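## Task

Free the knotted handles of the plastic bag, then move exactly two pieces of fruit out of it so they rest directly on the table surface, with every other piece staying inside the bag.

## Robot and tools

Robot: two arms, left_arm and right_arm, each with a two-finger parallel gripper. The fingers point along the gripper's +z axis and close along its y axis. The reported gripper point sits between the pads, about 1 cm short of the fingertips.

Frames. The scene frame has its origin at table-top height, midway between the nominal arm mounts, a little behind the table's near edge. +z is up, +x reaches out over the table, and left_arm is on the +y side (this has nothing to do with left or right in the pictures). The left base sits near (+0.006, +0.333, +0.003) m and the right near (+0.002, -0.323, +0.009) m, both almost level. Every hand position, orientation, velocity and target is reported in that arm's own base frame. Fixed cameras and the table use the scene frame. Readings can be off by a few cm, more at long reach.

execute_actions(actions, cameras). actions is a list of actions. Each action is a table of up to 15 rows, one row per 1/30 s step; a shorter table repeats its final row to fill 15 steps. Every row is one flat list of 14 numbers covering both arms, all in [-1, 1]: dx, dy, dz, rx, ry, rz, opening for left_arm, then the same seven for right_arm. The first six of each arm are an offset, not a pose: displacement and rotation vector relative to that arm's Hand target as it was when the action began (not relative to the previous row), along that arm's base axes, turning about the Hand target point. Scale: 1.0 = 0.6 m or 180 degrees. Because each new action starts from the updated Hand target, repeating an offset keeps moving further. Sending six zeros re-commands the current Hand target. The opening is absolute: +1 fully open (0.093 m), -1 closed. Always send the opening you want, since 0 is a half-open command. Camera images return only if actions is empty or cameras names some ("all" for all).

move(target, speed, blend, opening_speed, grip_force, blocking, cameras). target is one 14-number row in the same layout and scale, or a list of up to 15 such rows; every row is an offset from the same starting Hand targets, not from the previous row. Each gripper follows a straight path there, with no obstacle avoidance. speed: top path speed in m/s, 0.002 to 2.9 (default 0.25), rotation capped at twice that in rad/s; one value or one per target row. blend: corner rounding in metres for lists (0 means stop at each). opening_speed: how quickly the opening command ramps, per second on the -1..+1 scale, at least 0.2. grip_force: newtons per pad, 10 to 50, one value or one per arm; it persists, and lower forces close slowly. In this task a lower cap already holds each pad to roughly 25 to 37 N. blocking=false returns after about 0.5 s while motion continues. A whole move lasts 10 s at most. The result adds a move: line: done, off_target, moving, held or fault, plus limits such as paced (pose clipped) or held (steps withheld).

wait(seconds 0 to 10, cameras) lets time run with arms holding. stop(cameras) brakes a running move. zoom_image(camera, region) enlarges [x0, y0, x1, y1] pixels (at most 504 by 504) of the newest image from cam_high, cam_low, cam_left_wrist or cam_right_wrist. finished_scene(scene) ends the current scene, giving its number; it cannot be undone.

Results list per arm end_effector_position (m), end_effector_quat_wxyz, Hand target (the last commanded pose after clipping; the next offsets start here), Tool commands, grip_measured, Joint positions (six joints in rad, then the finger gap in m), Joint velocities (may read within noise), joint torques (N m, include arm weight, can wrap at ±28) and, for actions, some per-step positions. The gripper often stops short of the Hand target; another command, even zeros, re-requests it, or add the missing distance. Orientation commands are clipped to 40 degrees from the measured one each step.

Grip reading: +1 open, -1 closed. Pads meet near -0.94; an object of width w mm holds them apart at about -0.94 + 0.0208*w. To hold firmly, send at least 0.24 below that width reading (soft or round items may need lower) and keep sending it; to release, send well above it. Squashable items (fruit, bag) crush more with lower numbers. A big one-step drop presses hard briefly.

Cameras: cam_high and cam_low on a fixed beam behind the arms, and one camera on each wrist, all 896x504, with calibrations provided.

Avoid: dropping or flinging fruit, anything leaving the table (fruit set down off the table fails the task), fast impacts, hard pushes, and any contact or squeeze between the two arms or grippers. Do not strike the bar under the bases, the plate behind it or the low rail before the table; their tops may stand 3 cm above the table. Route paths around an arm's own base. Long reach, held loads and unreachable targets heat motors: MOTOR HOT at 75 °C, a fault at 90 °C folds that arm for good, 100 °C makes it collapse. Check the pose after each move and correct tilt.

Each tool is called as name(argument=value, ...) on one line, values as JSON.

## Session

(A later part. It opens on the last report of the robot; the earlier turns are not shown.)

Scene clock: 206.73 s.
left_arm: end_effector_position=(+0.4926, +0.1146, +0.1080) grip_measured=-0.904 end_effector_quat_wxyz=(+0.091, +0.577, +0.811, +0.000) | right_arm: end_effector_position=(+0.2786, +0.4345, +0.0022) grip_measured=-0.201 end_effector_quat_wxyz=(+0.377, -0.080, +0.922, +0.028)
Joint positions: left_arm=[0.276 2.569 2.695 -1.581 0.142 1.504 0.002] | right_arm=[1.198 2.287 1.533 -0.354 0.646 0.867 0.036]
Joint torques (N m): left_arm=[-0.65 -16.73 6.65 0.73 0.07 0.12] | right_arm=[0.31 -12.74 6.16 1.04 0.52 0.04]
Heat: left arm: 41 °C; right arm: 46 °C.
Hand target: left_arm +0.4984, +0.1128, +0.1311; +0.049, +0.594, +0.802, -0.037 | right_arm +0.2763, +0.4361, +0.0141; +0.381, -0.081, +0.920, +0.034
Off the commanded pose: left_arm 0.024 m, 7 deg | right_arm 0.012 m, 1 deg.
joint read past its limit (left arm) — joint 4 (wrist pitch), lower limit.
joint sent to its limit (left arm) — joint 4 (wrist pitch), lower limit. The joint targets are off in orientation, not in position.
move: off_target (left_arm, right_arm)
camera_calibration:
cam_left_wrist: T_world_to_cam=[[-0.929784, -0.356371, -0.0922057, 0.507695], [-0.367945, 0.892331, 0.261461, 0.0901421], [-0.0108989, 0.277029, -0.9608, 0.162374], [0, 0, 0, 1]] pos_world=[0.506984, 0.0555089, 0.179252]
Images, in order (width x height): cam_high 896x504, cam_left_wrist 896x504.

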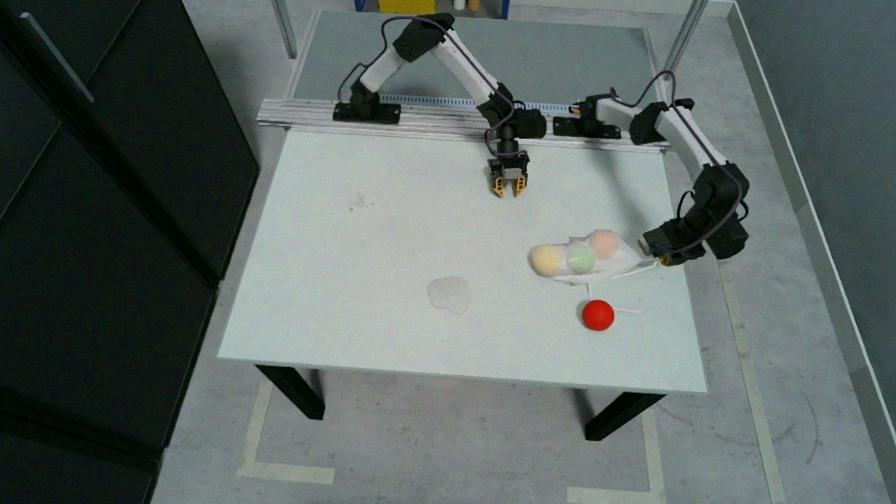

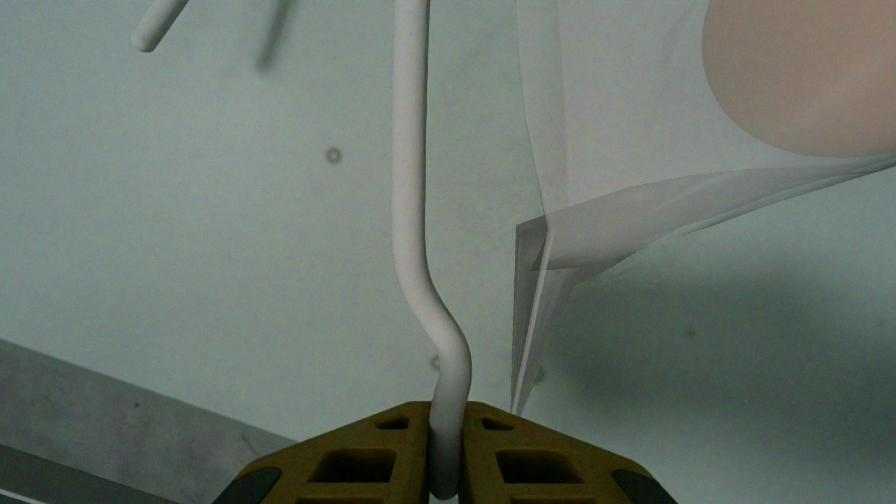

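move(target=[[-0.1,-0.05,0.05,0,0,0,-1,-0.05,-0.05,0.15,0,0,0,-0.2],[-0.3,-0.06,0.02,0,0,0,-1,-0.05,-0.05,0.15,0,0,0,-0.2],[-0.42,-0.1,-0.05,0,0,0,-1,-0.05,-0.05,0.15,0,0,0,-0.2]], speed=0.15, blend=0.03, cameras=["cam_high","cam_left_wrist","cam_low"])

zoom_image(camera="cam_high", region=[480, 160, 700, 330])

Scene clock: 210.57 s.
left_arm: end_effector_position=(+0.2484, +0.0516, +0.1008) grip_measured=-0.904 end_effector_quat_wxyz=(+0.047, +0.591, +0.804, -0.046) | right_arm: end_effector_position=(+0.2496, +0.4065, +0.0891) grip_measured=-0.201 end_effector_quat_wxyz=(+0.375, -0.085, +0.923, +0.023)
Joint positions: left_arm=[0.291 1.522 1.141 -1.206 0.131 1.56 0.002] | right_arm=[1.239 2.037 1.508 -0.617 0.663 0.907 0.036]
Joint torques (N m): left_arm=[0.31 -7.39 4.38 0.47 0.11 0.11] | right_arm=[0.4 -12.21 6.57 0.95 0.55 0.15]
Heat: left arm: 42 °C; right arm: 46 °C.
Hand target: left_arm +0.2463, +0.0528, +0.1010; +0.048, +0.594, +0.802, -0.037 | right_arm +0.2465, +0.4061, +0.1042; +0.381, -0.081, +0.920, +0.034
Off the commanded pose: left_arm 0.002 m, 1 deg | right_arm 0.015 m, 2 deg.
move: off_target (right_arm)
camera_calibration:
cam_left_wrist: T_world_to_cam=[[-0.946731, -0.320474, 0.0315796, 0.247414], [-0.299015, 0.911248, 0.283227, 0.0381731], [-0.119544, 0.258697, -0.958533, 0.197968], [0, 0, 0, 1]] pos_world=[0.269315, -0.00670905, 0.171134]
Images, in order (width x height): cam_high 896x504, cam_low 896x504, cam_left_wrist 896x504.

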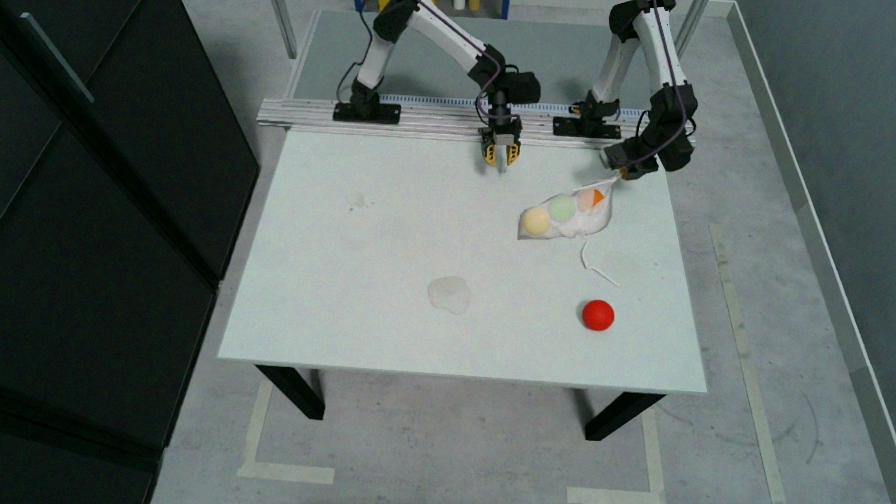

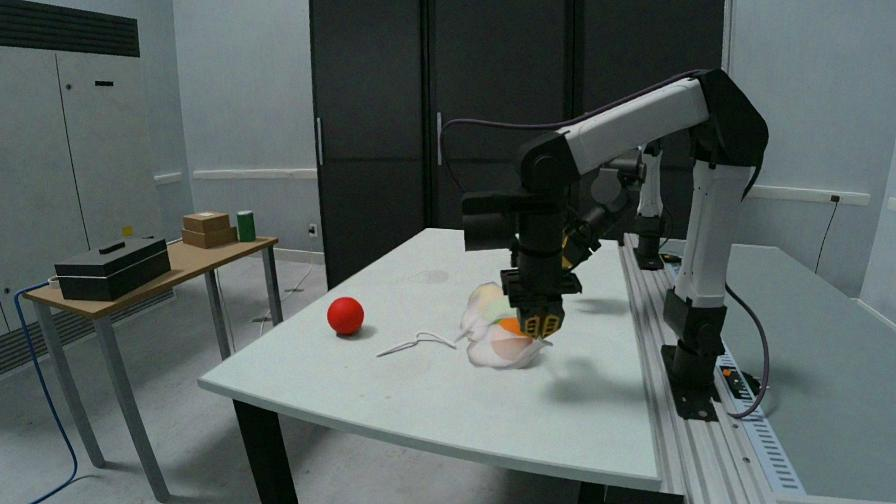

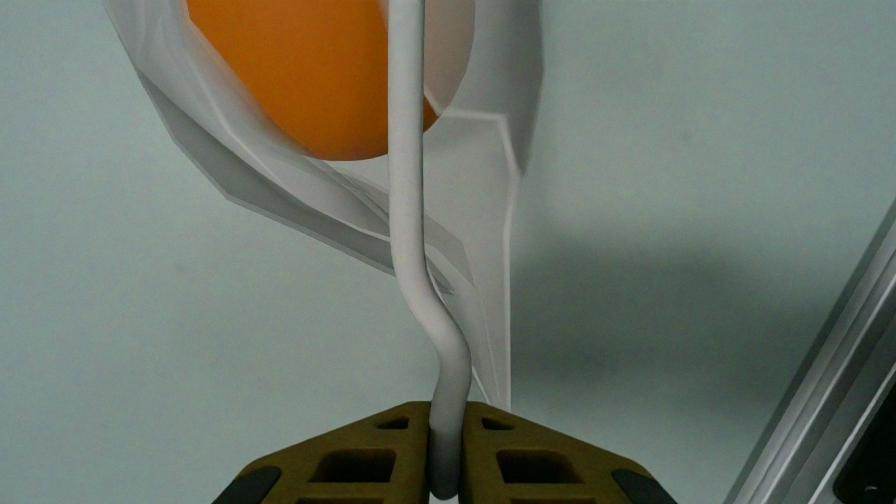

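Scaled by 2.291 from the camera's 896x504 image, which has a finer 1280x720 frame.

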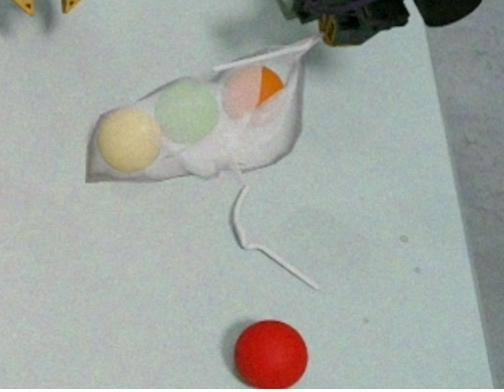

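move(target=[[0,0.0,-0.09,0,0,0,-1,0,0,0,0,0,0,0.5],[0,0,-0.09,0,0,0,-0.5,0,0,0,0,0,0,0.9],[0,0.1,0.09,0,0,0,-0.5,0,0,0.05,0,0,0,1]], speed=0.15, cameras=["cam_right_wrist","cam_high","cam_left_wrist"])

zoom_image(camera="cam_high", region=[480, 140, 700, 330])

Scene clock: 215.73 s.
left_arm: end_effector_position=(+0.2476, +0.1101, +0.1528) grip_measured=-0.502 end_effector_quat_wxyz=(+0.056, +0.592, +0.803, -0.034) | right_arm: end_effector_position=(+0.2474, +0.4002, +0.1092) grip_measured=+1.000 end_effector_quat_wxyz=(+0.369, -0.090, +0.925, +0.011)
Joint positions: left_arm=[0.499 1.577 1.402 -1.409 0.129 1.77 0.021] | right_arm=[1.239 2.012 1.563 -0.728 0.663 0.908 0.093]
Joint torques (N m): left_arm=[0.55 -5.38 7.71 0.1 0.09 0.12] | right_arm=[0.38 -12.12 9.22 0.9 0.54 0.11]
Heat: left arm: 40 °C; right arm: 47 °C.
Hand target: left_arm +0.2463, +0.1127, +0.1551; +0.049, +0.595, +0.802, -0.037 | right_arm +0.2464, +0.4060, +0.1340; +0.381, -0.081, +0.920, +0.034
Off the commanded pose: left_arm 0.004 m, 1 deg | right_arm 0.026 m, 3 deg.
move: off_target (right_arm); target 2's new opening was sent with right_arm's hand 0.015 m and 2 deg from that target; target 3's new opening was sent with right_arm's hand 0.026 m and 3 deg from that target
camera_calibration:
cam_left_wrist: T_world_to_cam=[[-0.947506, -0.319733, 0.001756, 0.26839], [-0.306119, 0.908721, 0.283756, -0.0281894], [-0.0923219, 0.268323, -0.958895, 0.224852], [0, 0, 0, 1]] pos_world=[0.266431, 0.0510964, 0.223137]
cam_right_wrist: T_world_to_cam=[[0.167771, -0.982562, 0.0801531, 0.338597], [-0.935611, -0.184316, -0.301098, 0.377668], [0.310621, -0.0244766, -0.950218, 0.126317], [0, 0, 0, 1]] pos_world=[0.257307, 0.405394, 0.206604]
Images, in order (width x height): cam_high 896x504, cam_left_wrist 896x504, cam_right_wrist 896x504.

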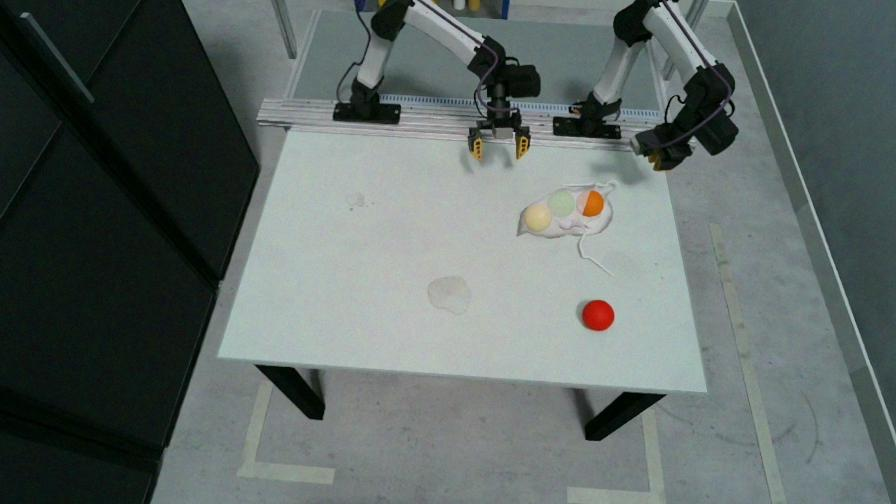

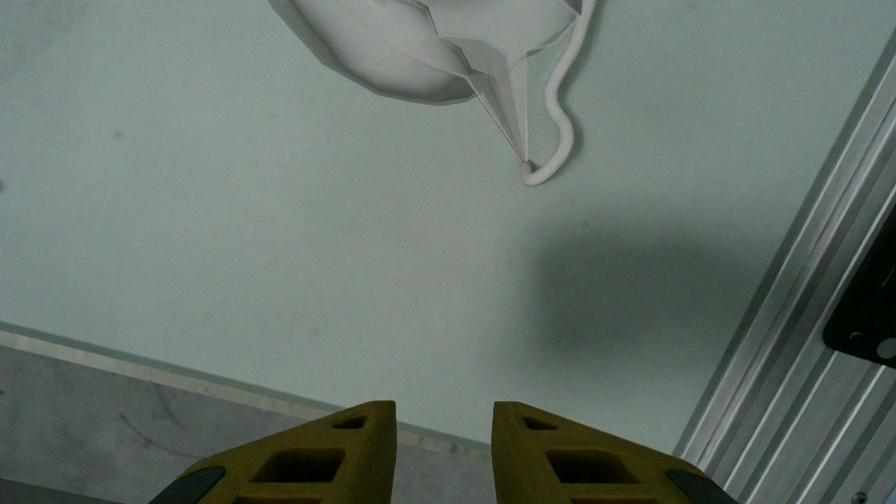

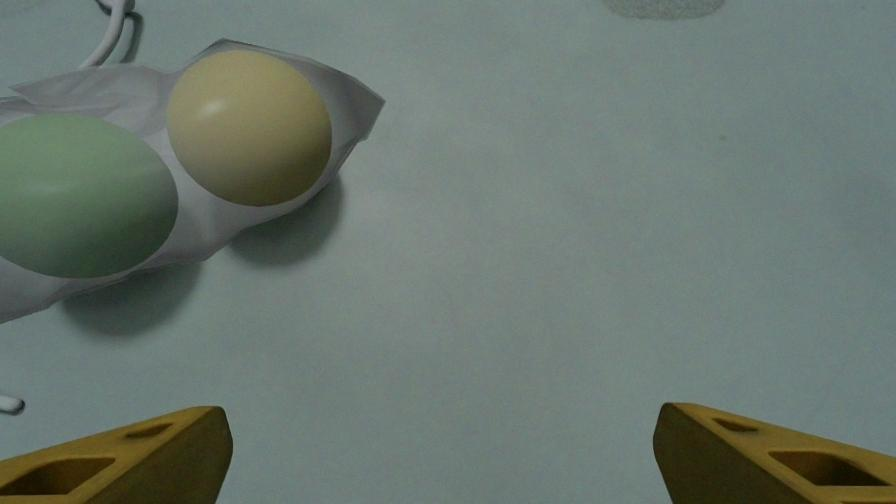

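Scaled by 2.291 from the camera's 896x504 image, which has a finer 1280x720 frame.

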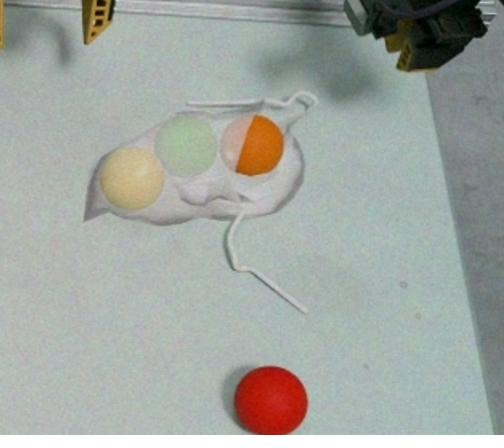

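move(target=[0.11,-0.1,0.06,0,0,0,1,0,0,0,0,0,0,1], cameras=["cam_left_wrist"])

Scene clock: 217.67 s.
left_arm: end_effector_position=(+0.3111, +0.0535, +0.1889) grip_measured=+1.000 end_effector_quat_wxyz=(+0.053, +0.597, +0.800, -0.033) | right_arm: end_effector_position=(+0.2474, +0.4002, +0.1092) grip_measured=+1.000 end_effector_quat_wxyz=(+0.369, -0.090, +0.925, +0.011)
Joint positions: left_arm=[0.236 1.743 1.728 -1.54 0.124 1.519 0.093] | right_arm=[1.239 2.012 1.563 -0.728 0.663 0.908 0.093]
Joint torques (N m): left_arm=[-0.14 -6.53 8.1 0.21 0.16 -0.11] | right_arm=[0.38 -12.14 9.25 0.9 0.54 0.12]
Heat: left arm: 40 °C; right arm: 47 °C.
Hand target: left_arm +0.3123, +0.0528, +0.1911; +0.048, +0.594, +0.802, -0.037 | right_arm +0.2464, +0.4060, +0.1340; +0.381, -0.081, +0.920, +0.034
Off the commanded pose: left_arm 0.003 m, 1 deg | right_arm 0.025 m, 3 deg.
move: off_target (right_arm)
camera_calibration:
cam_left_wrist: T_world_to_cam=[[-0.951597, -0.307324, 0.0037509, 0.310667], [-0.293228, 0.91147, 0.288514, 0.0273623], [-0.092086, 0.273449, -0.957468, 0.279901], [0, 0, 0, 1]] pos_world=[0.329429, -0.00600295, 0.258937]
Images, in order (width x height): cam_left_wrist 896x504.

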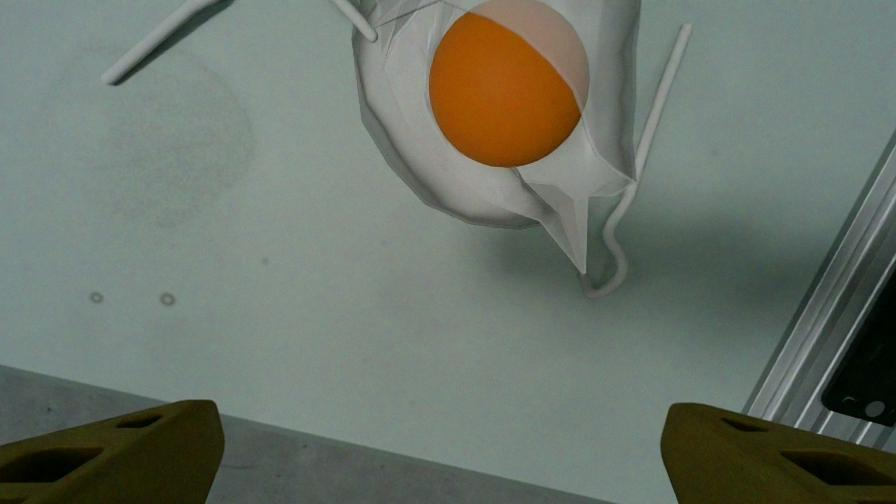

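move(target=[[-0.01,-0.12,-0.12,0,0,-0.1,1,0,0,0,0,0,0,1],[-0.01,-0.125,-0.265,0,0,-0.1,1,0,0,0,0,0,0,1],[-0.01,-0.125,-0.265,0,0,-0.1,-0.2,0,0,0,0,0,0,1],[-0.01,-0.11,-0.17,0,0,-0.1,-0.2,0,0,0,0,0,0,1]], speed=0.18, opening_speed=1, cameras=["cam_left_wrist","cam_high","cam_low"])

Scene clock: 225.30 s.
left_arm: end_effector_position=(+0.3042, -0.0151, +0.0785) grip_measured=+0.369 end_effector_quat_wxyz=(+0.036, +0.710, +0.702, -0.052) | right_arm: end_effector_position=(+0.2474, +0.4002, +0.1092) grip_measured=+1.000 end_effector_quat_wxyz=(+0.369, -0.090, +0.925, +0.011)
Joint positions: left_arm=[0.019 1.737 1.28 -1.139 0.124 1.602 0.063] | right_arm=[1.239 2.012 1.563 -0.728 0.663 0.908 0.093]
Joint torques (N m): left_arm=[0.55 -9.06 7.61 0.12 0.15 0.12] | right_arm=[0.39 -12.12 9.28 0.89 0.56 0.11]
Heat: left arm: 38 °C; right arm: 47 °C.
Hand target: left_arm +0.3063, -0.0133, +0.0891; +0.042, +0.713, +0.699, -0.044 | right_arm +0.2464, +0.4060, +0.1340; +0.381, -0.081, +0.920, +0.034
Off the commanded pose: left_arm 0.011 m, 1 deg | right_arm 0.025 m, 3 deg.
move: off_target (left_arm, right_arm)
camera_calibration:
cam_left_wrist: T_world_to_cam=[[-0.999309, -0.0116454, 0.0352884, 0.299854], [-0.000952704, 0.957344, 0.28895, 0.0314436], [-0.037148, 0.288717, -0.956694, 0.17571], [0, 0, 0, 1]] pos_world=[0.306204, -0.0773407, 0.148433]
Images, in order (width x height): cam_high 896x504, cam_low 896x504, cam_left_wrist 896x504.

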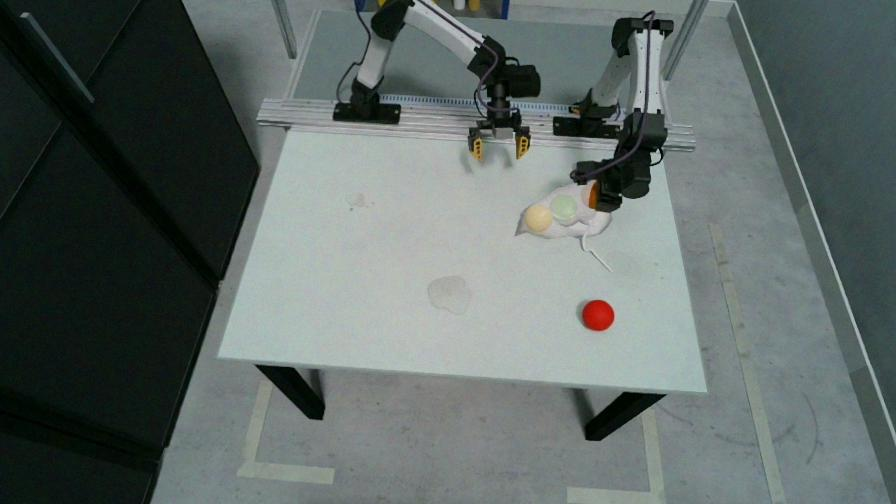

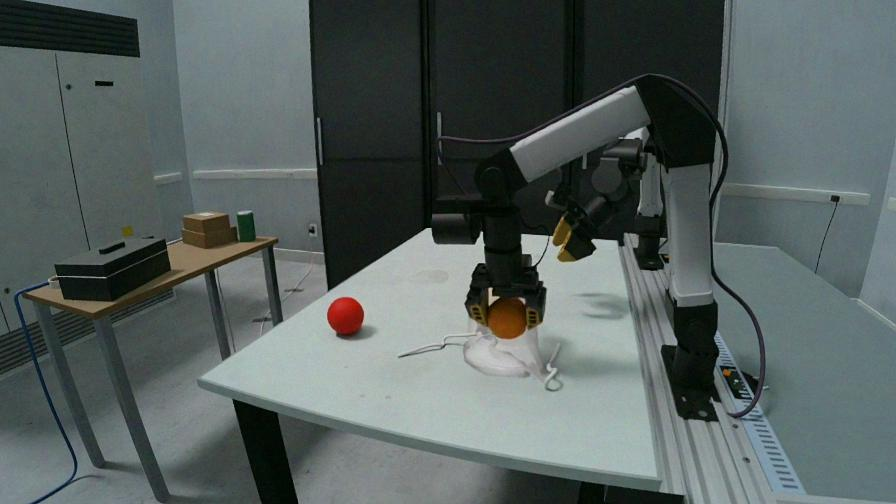

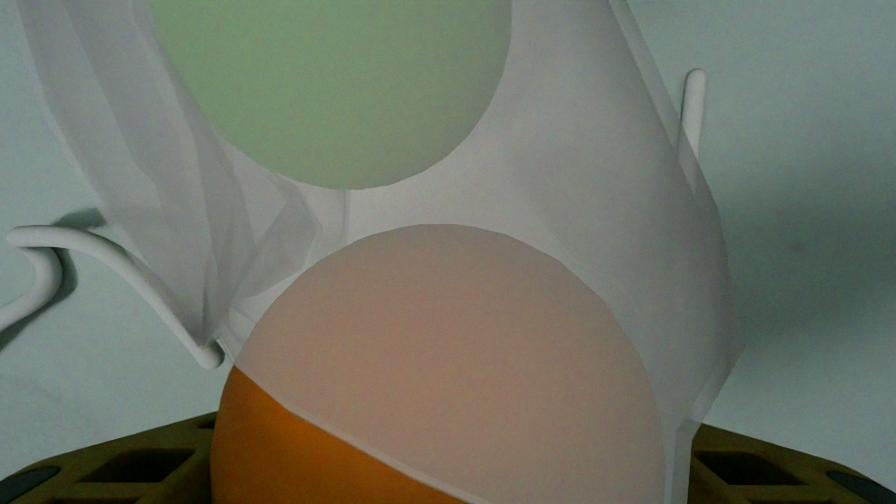

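move(target=[[0.06,0.08,0.06,0,0,0,-0.2,0,0,0,0,0,0,1],[0.08,0.2,0.08,0,0,0,-0.2,0,0,0,0,0,0,1]], speed=0.2, blend=0.02, cameras=["cam_left_wrist","cam_high","cam_low"])

Scene clock: 227.23 s.
left_arm: end_effector_position=(+0.3532, +0.1076, +0.1359) grip_measured=+0.369 end_effector_quat_wxyz=(+0.047, +0.707, +0.705, -0.039) | right_arm: end_effector_position=(+0.2474, +0.4002, +0.1092) grip_measured=+1.000 end_effector_quat_wxyz=(+0.369, -0.090, +0.925, +0.011)
Joint positions: left_arm=[0.35 1.98 1.825 -1.447 0.119 1.925 0.063] | right_arm=[1.239 2.012 1.563 -0.728 0.663 0.908 0.093]
Joint torques (N m): left_arm=[-0.21 -8.49 8.17 0.05 0.13 0.12] | right_arm=[0.35 -12.11 9.2 0.9 0.55 0.12]
Heat: left arm: 38 °C; right arm: 47 °C.
Hand target: left_arm +0.3544, +0.1067, +0.1370; +0.042, +0.713, +0.699, -0.044 | right_arm +0.2464, +0.4060, +0.1340; +0.381, -0.081, +0.920, +0.034
Off the commanded pose: left_arm 0.002 m, 1 deg | right_arm 0.025 m, 3 deg.
move: off_target (right_arm)
camera_calibration:
cam_left_wrist: T_world_to_cam=[[-0.999754, -0.0220398, 0.0025767, 0.354001], [-0.0203403, 0.956635, 0.29058, -0.0957933], [-0.00886928, 0.290456, -0.956847, 0.186878], [0, 0, 0, 1]] pos_world=[0.353623, 0.0451616, 0.205737]
Images, in order (width x height): cam_high 896x504, cam_low 896x504, cam_left_wrist 896x504.

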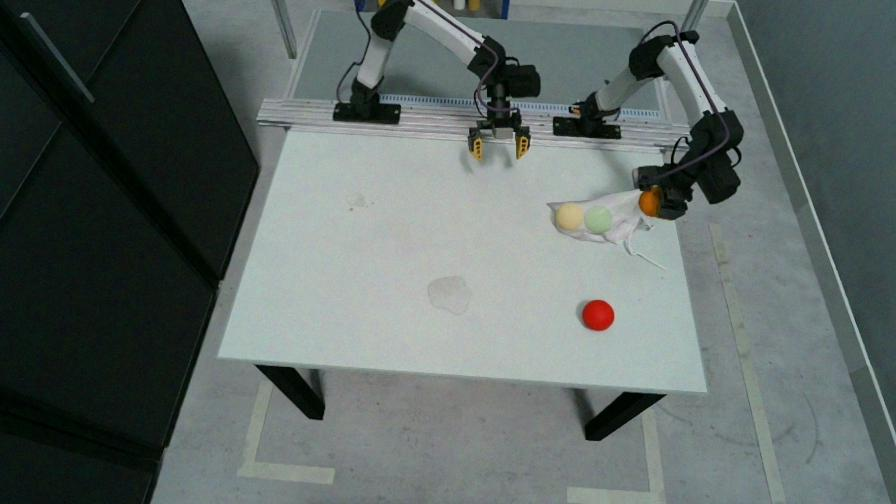

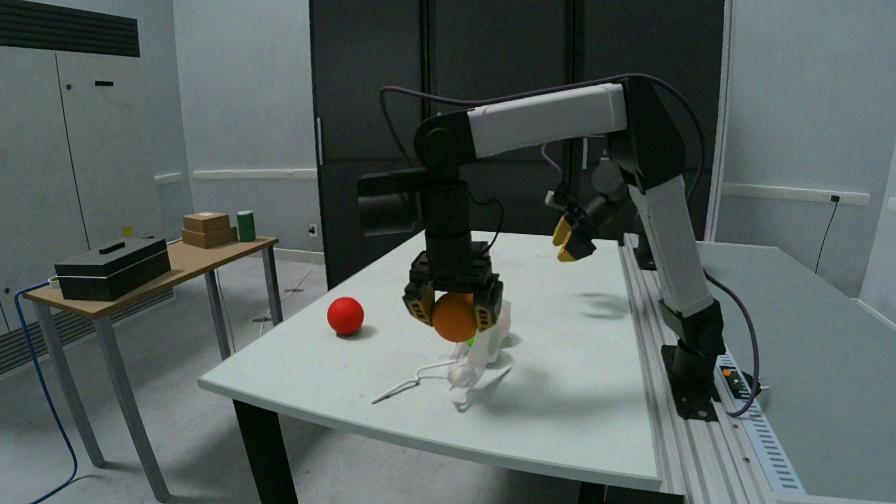

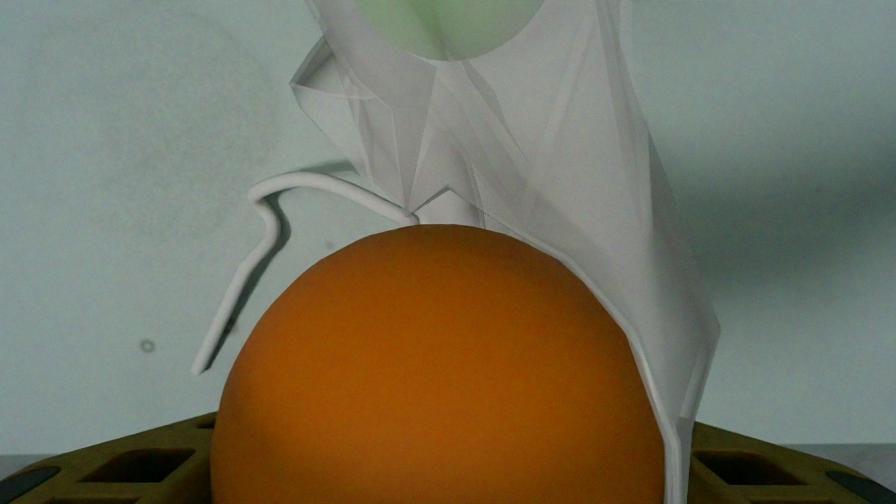

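move(target=[[0.12,-0.09,0.0,0,0,0,-0.2,0,0,0,0,0,0,1],[0.12,-0.09,-0.145,0,0,0,-0.2,0,0,0,0,0,0,1],[0.12,-0.09,-0.145,0,0,0,0.9,0,0,0,0,0,0,1],[0.12,-0.09,0.04,0,0,0,0.9,0,0,0,0,0,0,1],[0.1,0.02,0.08,0,0,0,0.9,0,0,0,0,0,0,1]], speed=0.2, opening_speed=0.8, cameras=["cam_left_wrist","cam_high","cam_low"])

zoom_image(camera="cam_high", region=[500, 160, 720, 350])

Scene clock: 234.10 s.
left_arm: end_effector_position=(+0.4153, +0.1238, +0.1662) grip_measured=+0.898 end_effector_quat_wxyz=(+0.072, +0.700, +0.710, +0.014) | right_arm: end_effector_position=(+0.2474, +0.4002, +0.1092) grip_measured=+1.000 end_effector_quat_wxyz=(+0.369, -0.090, +0.925, +0.011)
Joint positions: left_arm=[0.335 2.18 2.247 -1.549 0.118 1.886 0.088] | right_arm=[1.239 2.012 1.563 -0.728 0.663 0.908 0.093]
Joint torques (N m): left_arm=[-0.57 -13.75 7.73 0.33 0.2 0.1] | right_arm=[0.35 -12.12 9.22 0.9 0.56 0.13]
Heat: left arm: 39 °C; right arm: 47 °C.
Hand target: left_arm +0.4144, +0.1186, +0.1852; +0.042, +0.713, +0.699, -0.044 | right_arm +0.2464, +0.4060, +0.1340; +0.381, -0.081, +0.920, +0.034
Off the commanded pose: left_arm 0.020 m, 8 deg | right_arm 0.025 m, 3 deg.
joint sent to its limit (left arm) — joint 4 (wrist pitch), lower limit. The joint targets are off in orientation, not in position.
move: off_target (left_arm, right_arm)
camera_calibration:
cam_left_wrist: T_world_to_cam=[[-0.993089, -0.0440734, -0.10877, 0.434906], [-0.0772071, 0.943358, 0.322669, -0.0988937], [0.0883877, 0.328837, -0.940242, 0.163828], [0, 0, 0, 1]] pos_world=[0.409785, 0.0585872, 0.233253]
Images, in order (width x height): cam_high 896x504, cam_low 896x504, cam_left_wrist 896x504.

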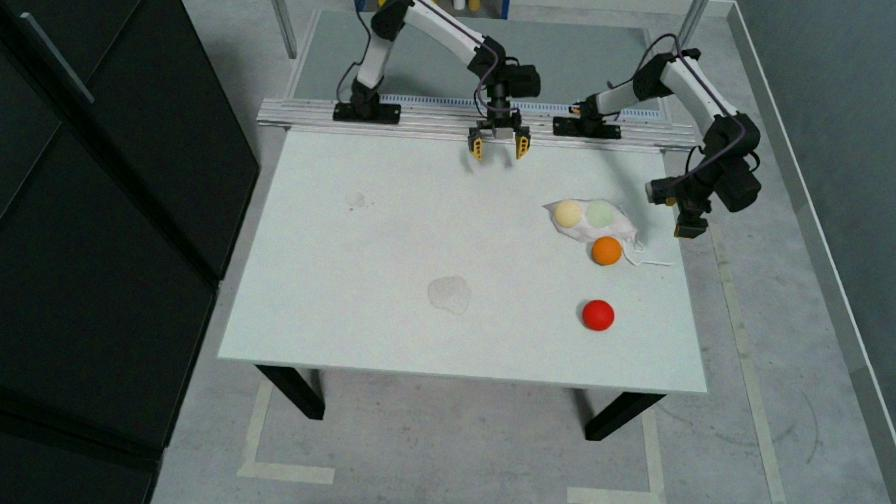

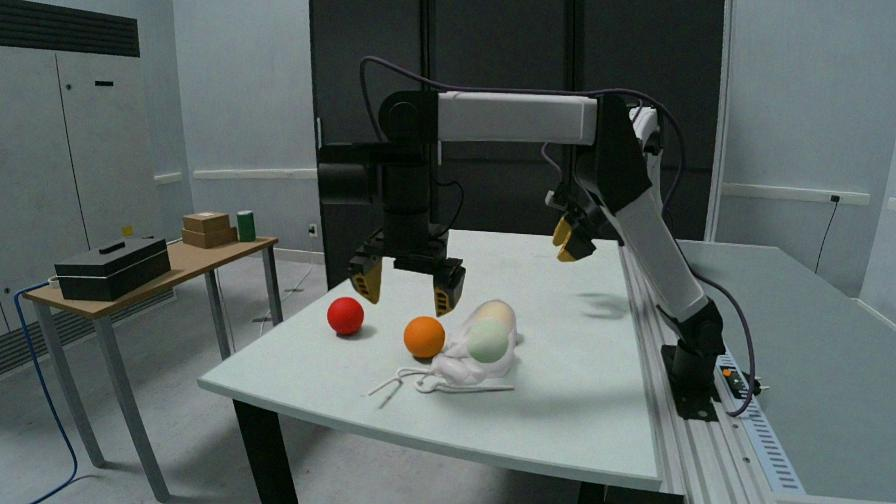

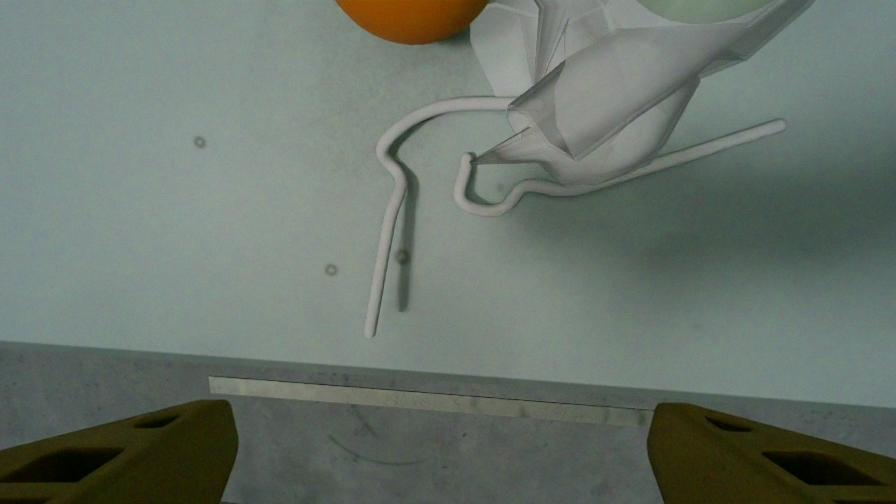

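Scaled by 2.291 from the camera's 896x504 image, which has a finer 1280x720 frame.

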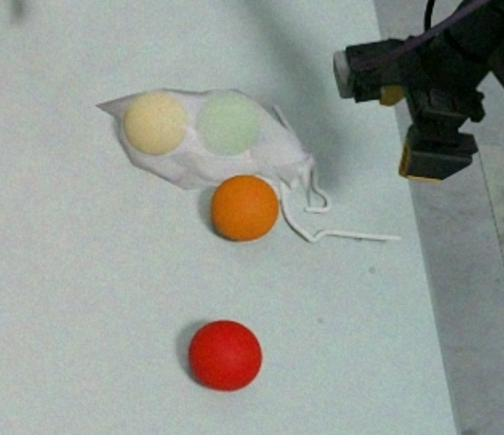

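move(target=[[0,-0.17,-0.03,0,0,0,1,0,0,0,0,0,0,1],[0,-0.17,-0.25,0,0,0,1,0,0,0,0,0,0,1],[0,-0.17,-0.25,0,0,0,-0.2,0,0,0,0,0,0,1],[0,-0.17,-0.17,0,0,0,-0.2,0,0,0,0,0,0,1],[0.13,-0.15,-0.17,0,0,0,-0.2,0,0,0,0,0,0,1]], speed=0.2, opening_speed=1, cameras=["cam_left_wrist","cam_high","cam_low"])

Scene clock: 241.73 s.
left_arm: end_effector_position=(+0.4929, +0.0292, +0.0850) grip_measured=-0.198 end_effector_quat_wxyz=(+0.058, +0.712, +0.699, -0.019) | right_arm: end_effector_position=(+0.2474, +0.4002, +0.1092) grip_measured=+1.000 end_effector_quat_wxyz=(+0.369, -0.090, +0.925, +0.011)
Joint positions: left_arm=[0.098 2.55 2.571 -1.548 0.115 1.685 0.036] | right_arm=[1.239 2.012 1.563 -0.728 0.663 0.908 0.093]
Joint torques (N m): left_arm=[0.38 -12.18 7.9 0.27 0.26 0.02] | right_arm=[0.38 -12.15 9.17 0.9 0.56 0.11]
Heat: left arm: 40 °C; right arm: 47 °C.
Hand target: left_arm +0.4924, +0.0288, +0.0830; +0.042, +0.713, +0.699, -0.044 | right_arm +0.2464, +0.4060, +0.1340; +0.381, -0.081, +0.920, +0.034
Off the commanded pose: left_arm 0.002 m, 3 deg | right_arm 0.025 m, 3 deg.
joint sent to its limit (left arm) — joint 4 (wrist pitch), lower limit. The joint targets are off in orientation, not in position.
move: off_target (left_arm, right_arm)
camera_calibration:
cam_left_wrist: T_world_to_cam=[[-0.999001, -0.00913759, -0.0437542, 0.495284], [-0.0219433, 0.953064, 0.301974, -0.00331333], [0.0389412, 0.302632, -0.952311, 0.137845], [0, 0, 0, 1]] pos_world=[0.489348, -0.0340329, 0.153943]
Images, in order (width x height): cam_high 896x504, cam_low 896x504, cam_left_wrist 896x504.

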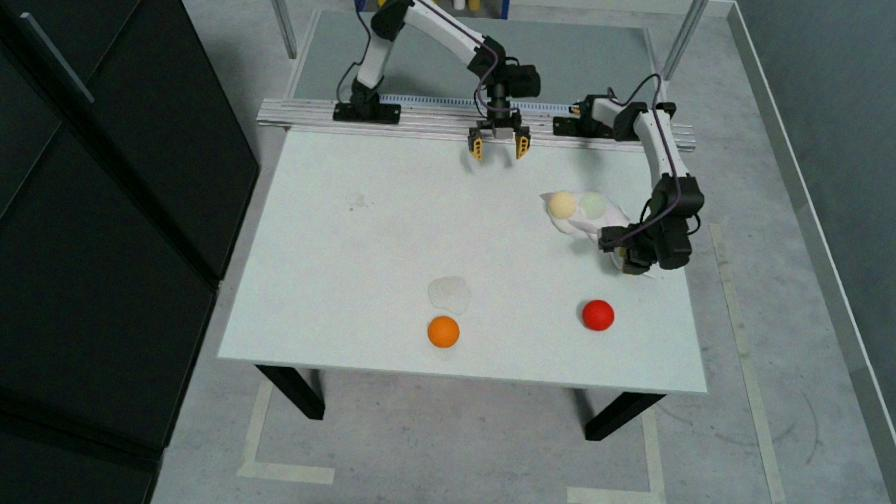

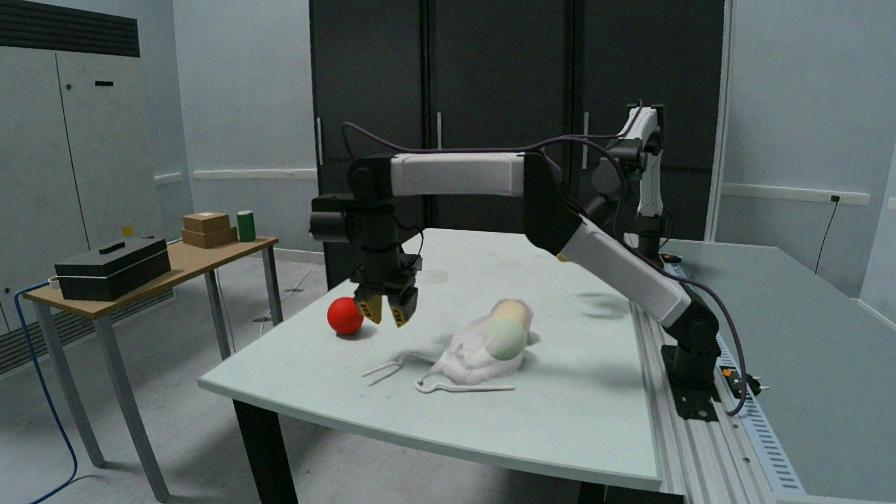

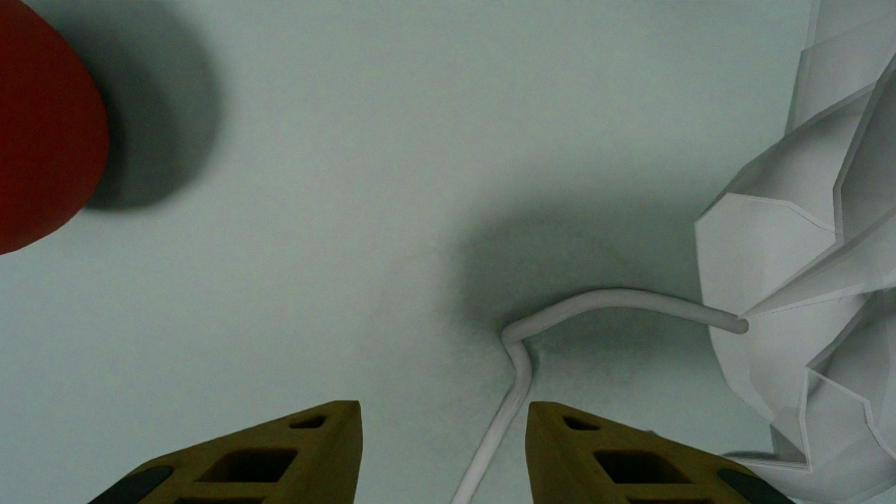

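execute_actions(actions=[], cameras=["cam_high"])

Scene clock: 242.03 s.
left_arm: end_effector_position=(+0.4928, +0.0292, +0.0850) grip_measured=-0.198 end_effector_quat_wxyz=(+0.058, +0.712, +0.699, -0.019) | right_arm: end_effector_position=(+0.2474, +0.4002, +0.1092) grip_measured=+1.000 end_effector_quat_wxyz=(+0.369, -0.090, +0.925, +0.011)
Joint positions: left_arm=[0.098 2.55 2.571 -1.548 0.115 1.685 0.036] | right_arm=[1.239 2.012 1.563 -0.728 0.663 0.908 0.093]
Joint velocities: within noise
Joint torques (N m): left_arm=[0.35 -12.16 7.92 0.25 0.26 0.01] | right_arm=[0.43 -12.08 9.29 0.9 0.57 0.12]
Heat: left arm: 40 °C; right arm: 47 °C.
Hand target: left_arm +0.4924, +0.0288, +0.0830; +0.042, +0.713, +0.699, -0.044 | right_arm +0.2464, +0.4060, +0.1340; +0.381, -0.081, +0.920, +0.034
Tool commands: left_gripper/opening=-0.2 right_gripper/opening=+1.0
Off the commanded pose: left_arm 0.002 m, 3 deg | right_arm 0.025 m, 3 deg.
Images, in order (width x height): cam_high 896x504.

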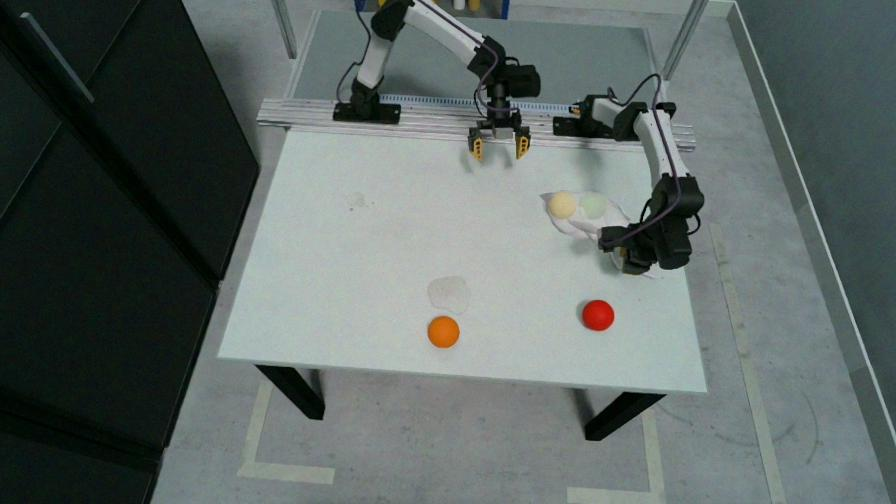

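move(target=[-0.1,0.1,0.15,0,0,0,-0.2,0,0,0,0,0,0,1], cameras=["cam_high"])

zoom_image(camera="cam_high", region=[500, 160, 720, 350])

Scene clock: 243.57 s.
left_arm: end_effector_position=(+0.4378, +0.0944, +0.1733) grip_measured=-0.198 end_effector_quat_wxyz=(+0.083, +0.702, +0.707, +0.028) | right_arm: end_effector_position=(+0.2474, +0.4002, +0.1092) grip_measured=+1.000 end_effector_quat_wxyz=(+0.369, -0.090, +0.925, +0.011)
Joint positions: left_arm=[0.256 2.216 2.332 -1.553 0.115 1.811 0.036] | right_arm=[1.239 2.012 1.563 -0.728 0.663 0.908 0.093]
Joint torques (N m): left_arm=[-0.36 -12.23 4.41 0.48 0.25 0.12] | right_arm=[0.36 -12 9.28 0.91 0.56 0.14]
Heat: left arm: 41 °C; right arm: 47 °C.
Hand target: left_arm +0.4324, +0.0888, +0.1731; +0.042, +0.713, +0.699, -0.044 | right_arm +0.2464, +0.4060, +0.1340; +0.381, -0.081, +0.920, +0.034
Off the commanded pose: left_arm 0.008 m, 10 deg | right_arm 0.025 m, 3 deg.
joint sent to its limit (left arm) — joint 4 (wrist pitch), lower limit. The joint targets are off in orientation, not in position.
move: off_target (left_arm, right_arm)
Images, in order (width x height): cam_high 896x504.

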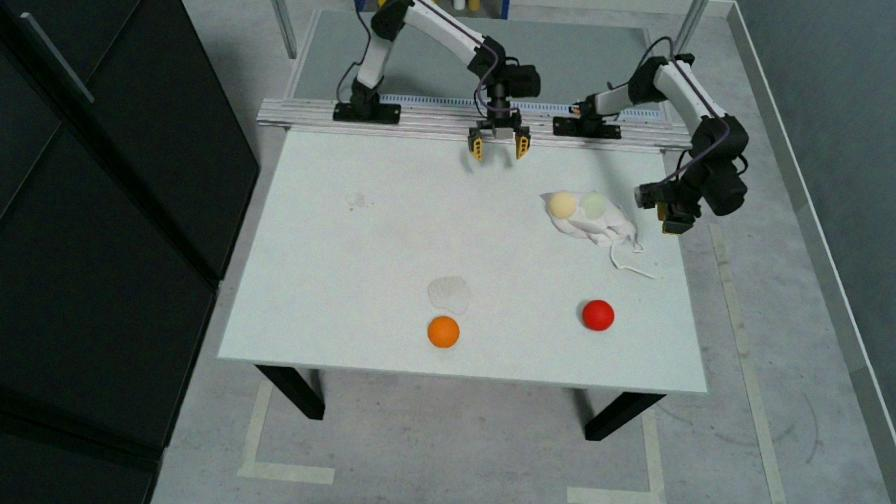

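Scaled by 2.291 from the camera's 896x504 image, which has a finer 1280x720 frame.

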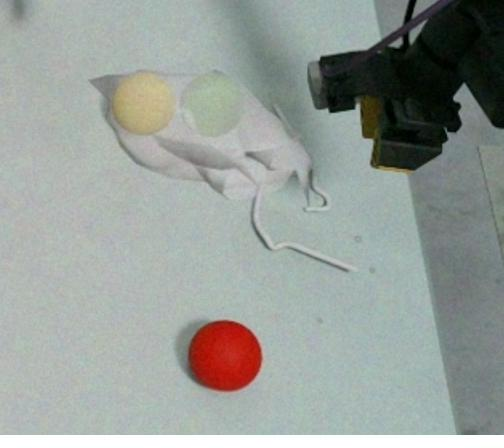

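Everything is in place.

finished_scene(scene=2)

The scene is finished: the task was done.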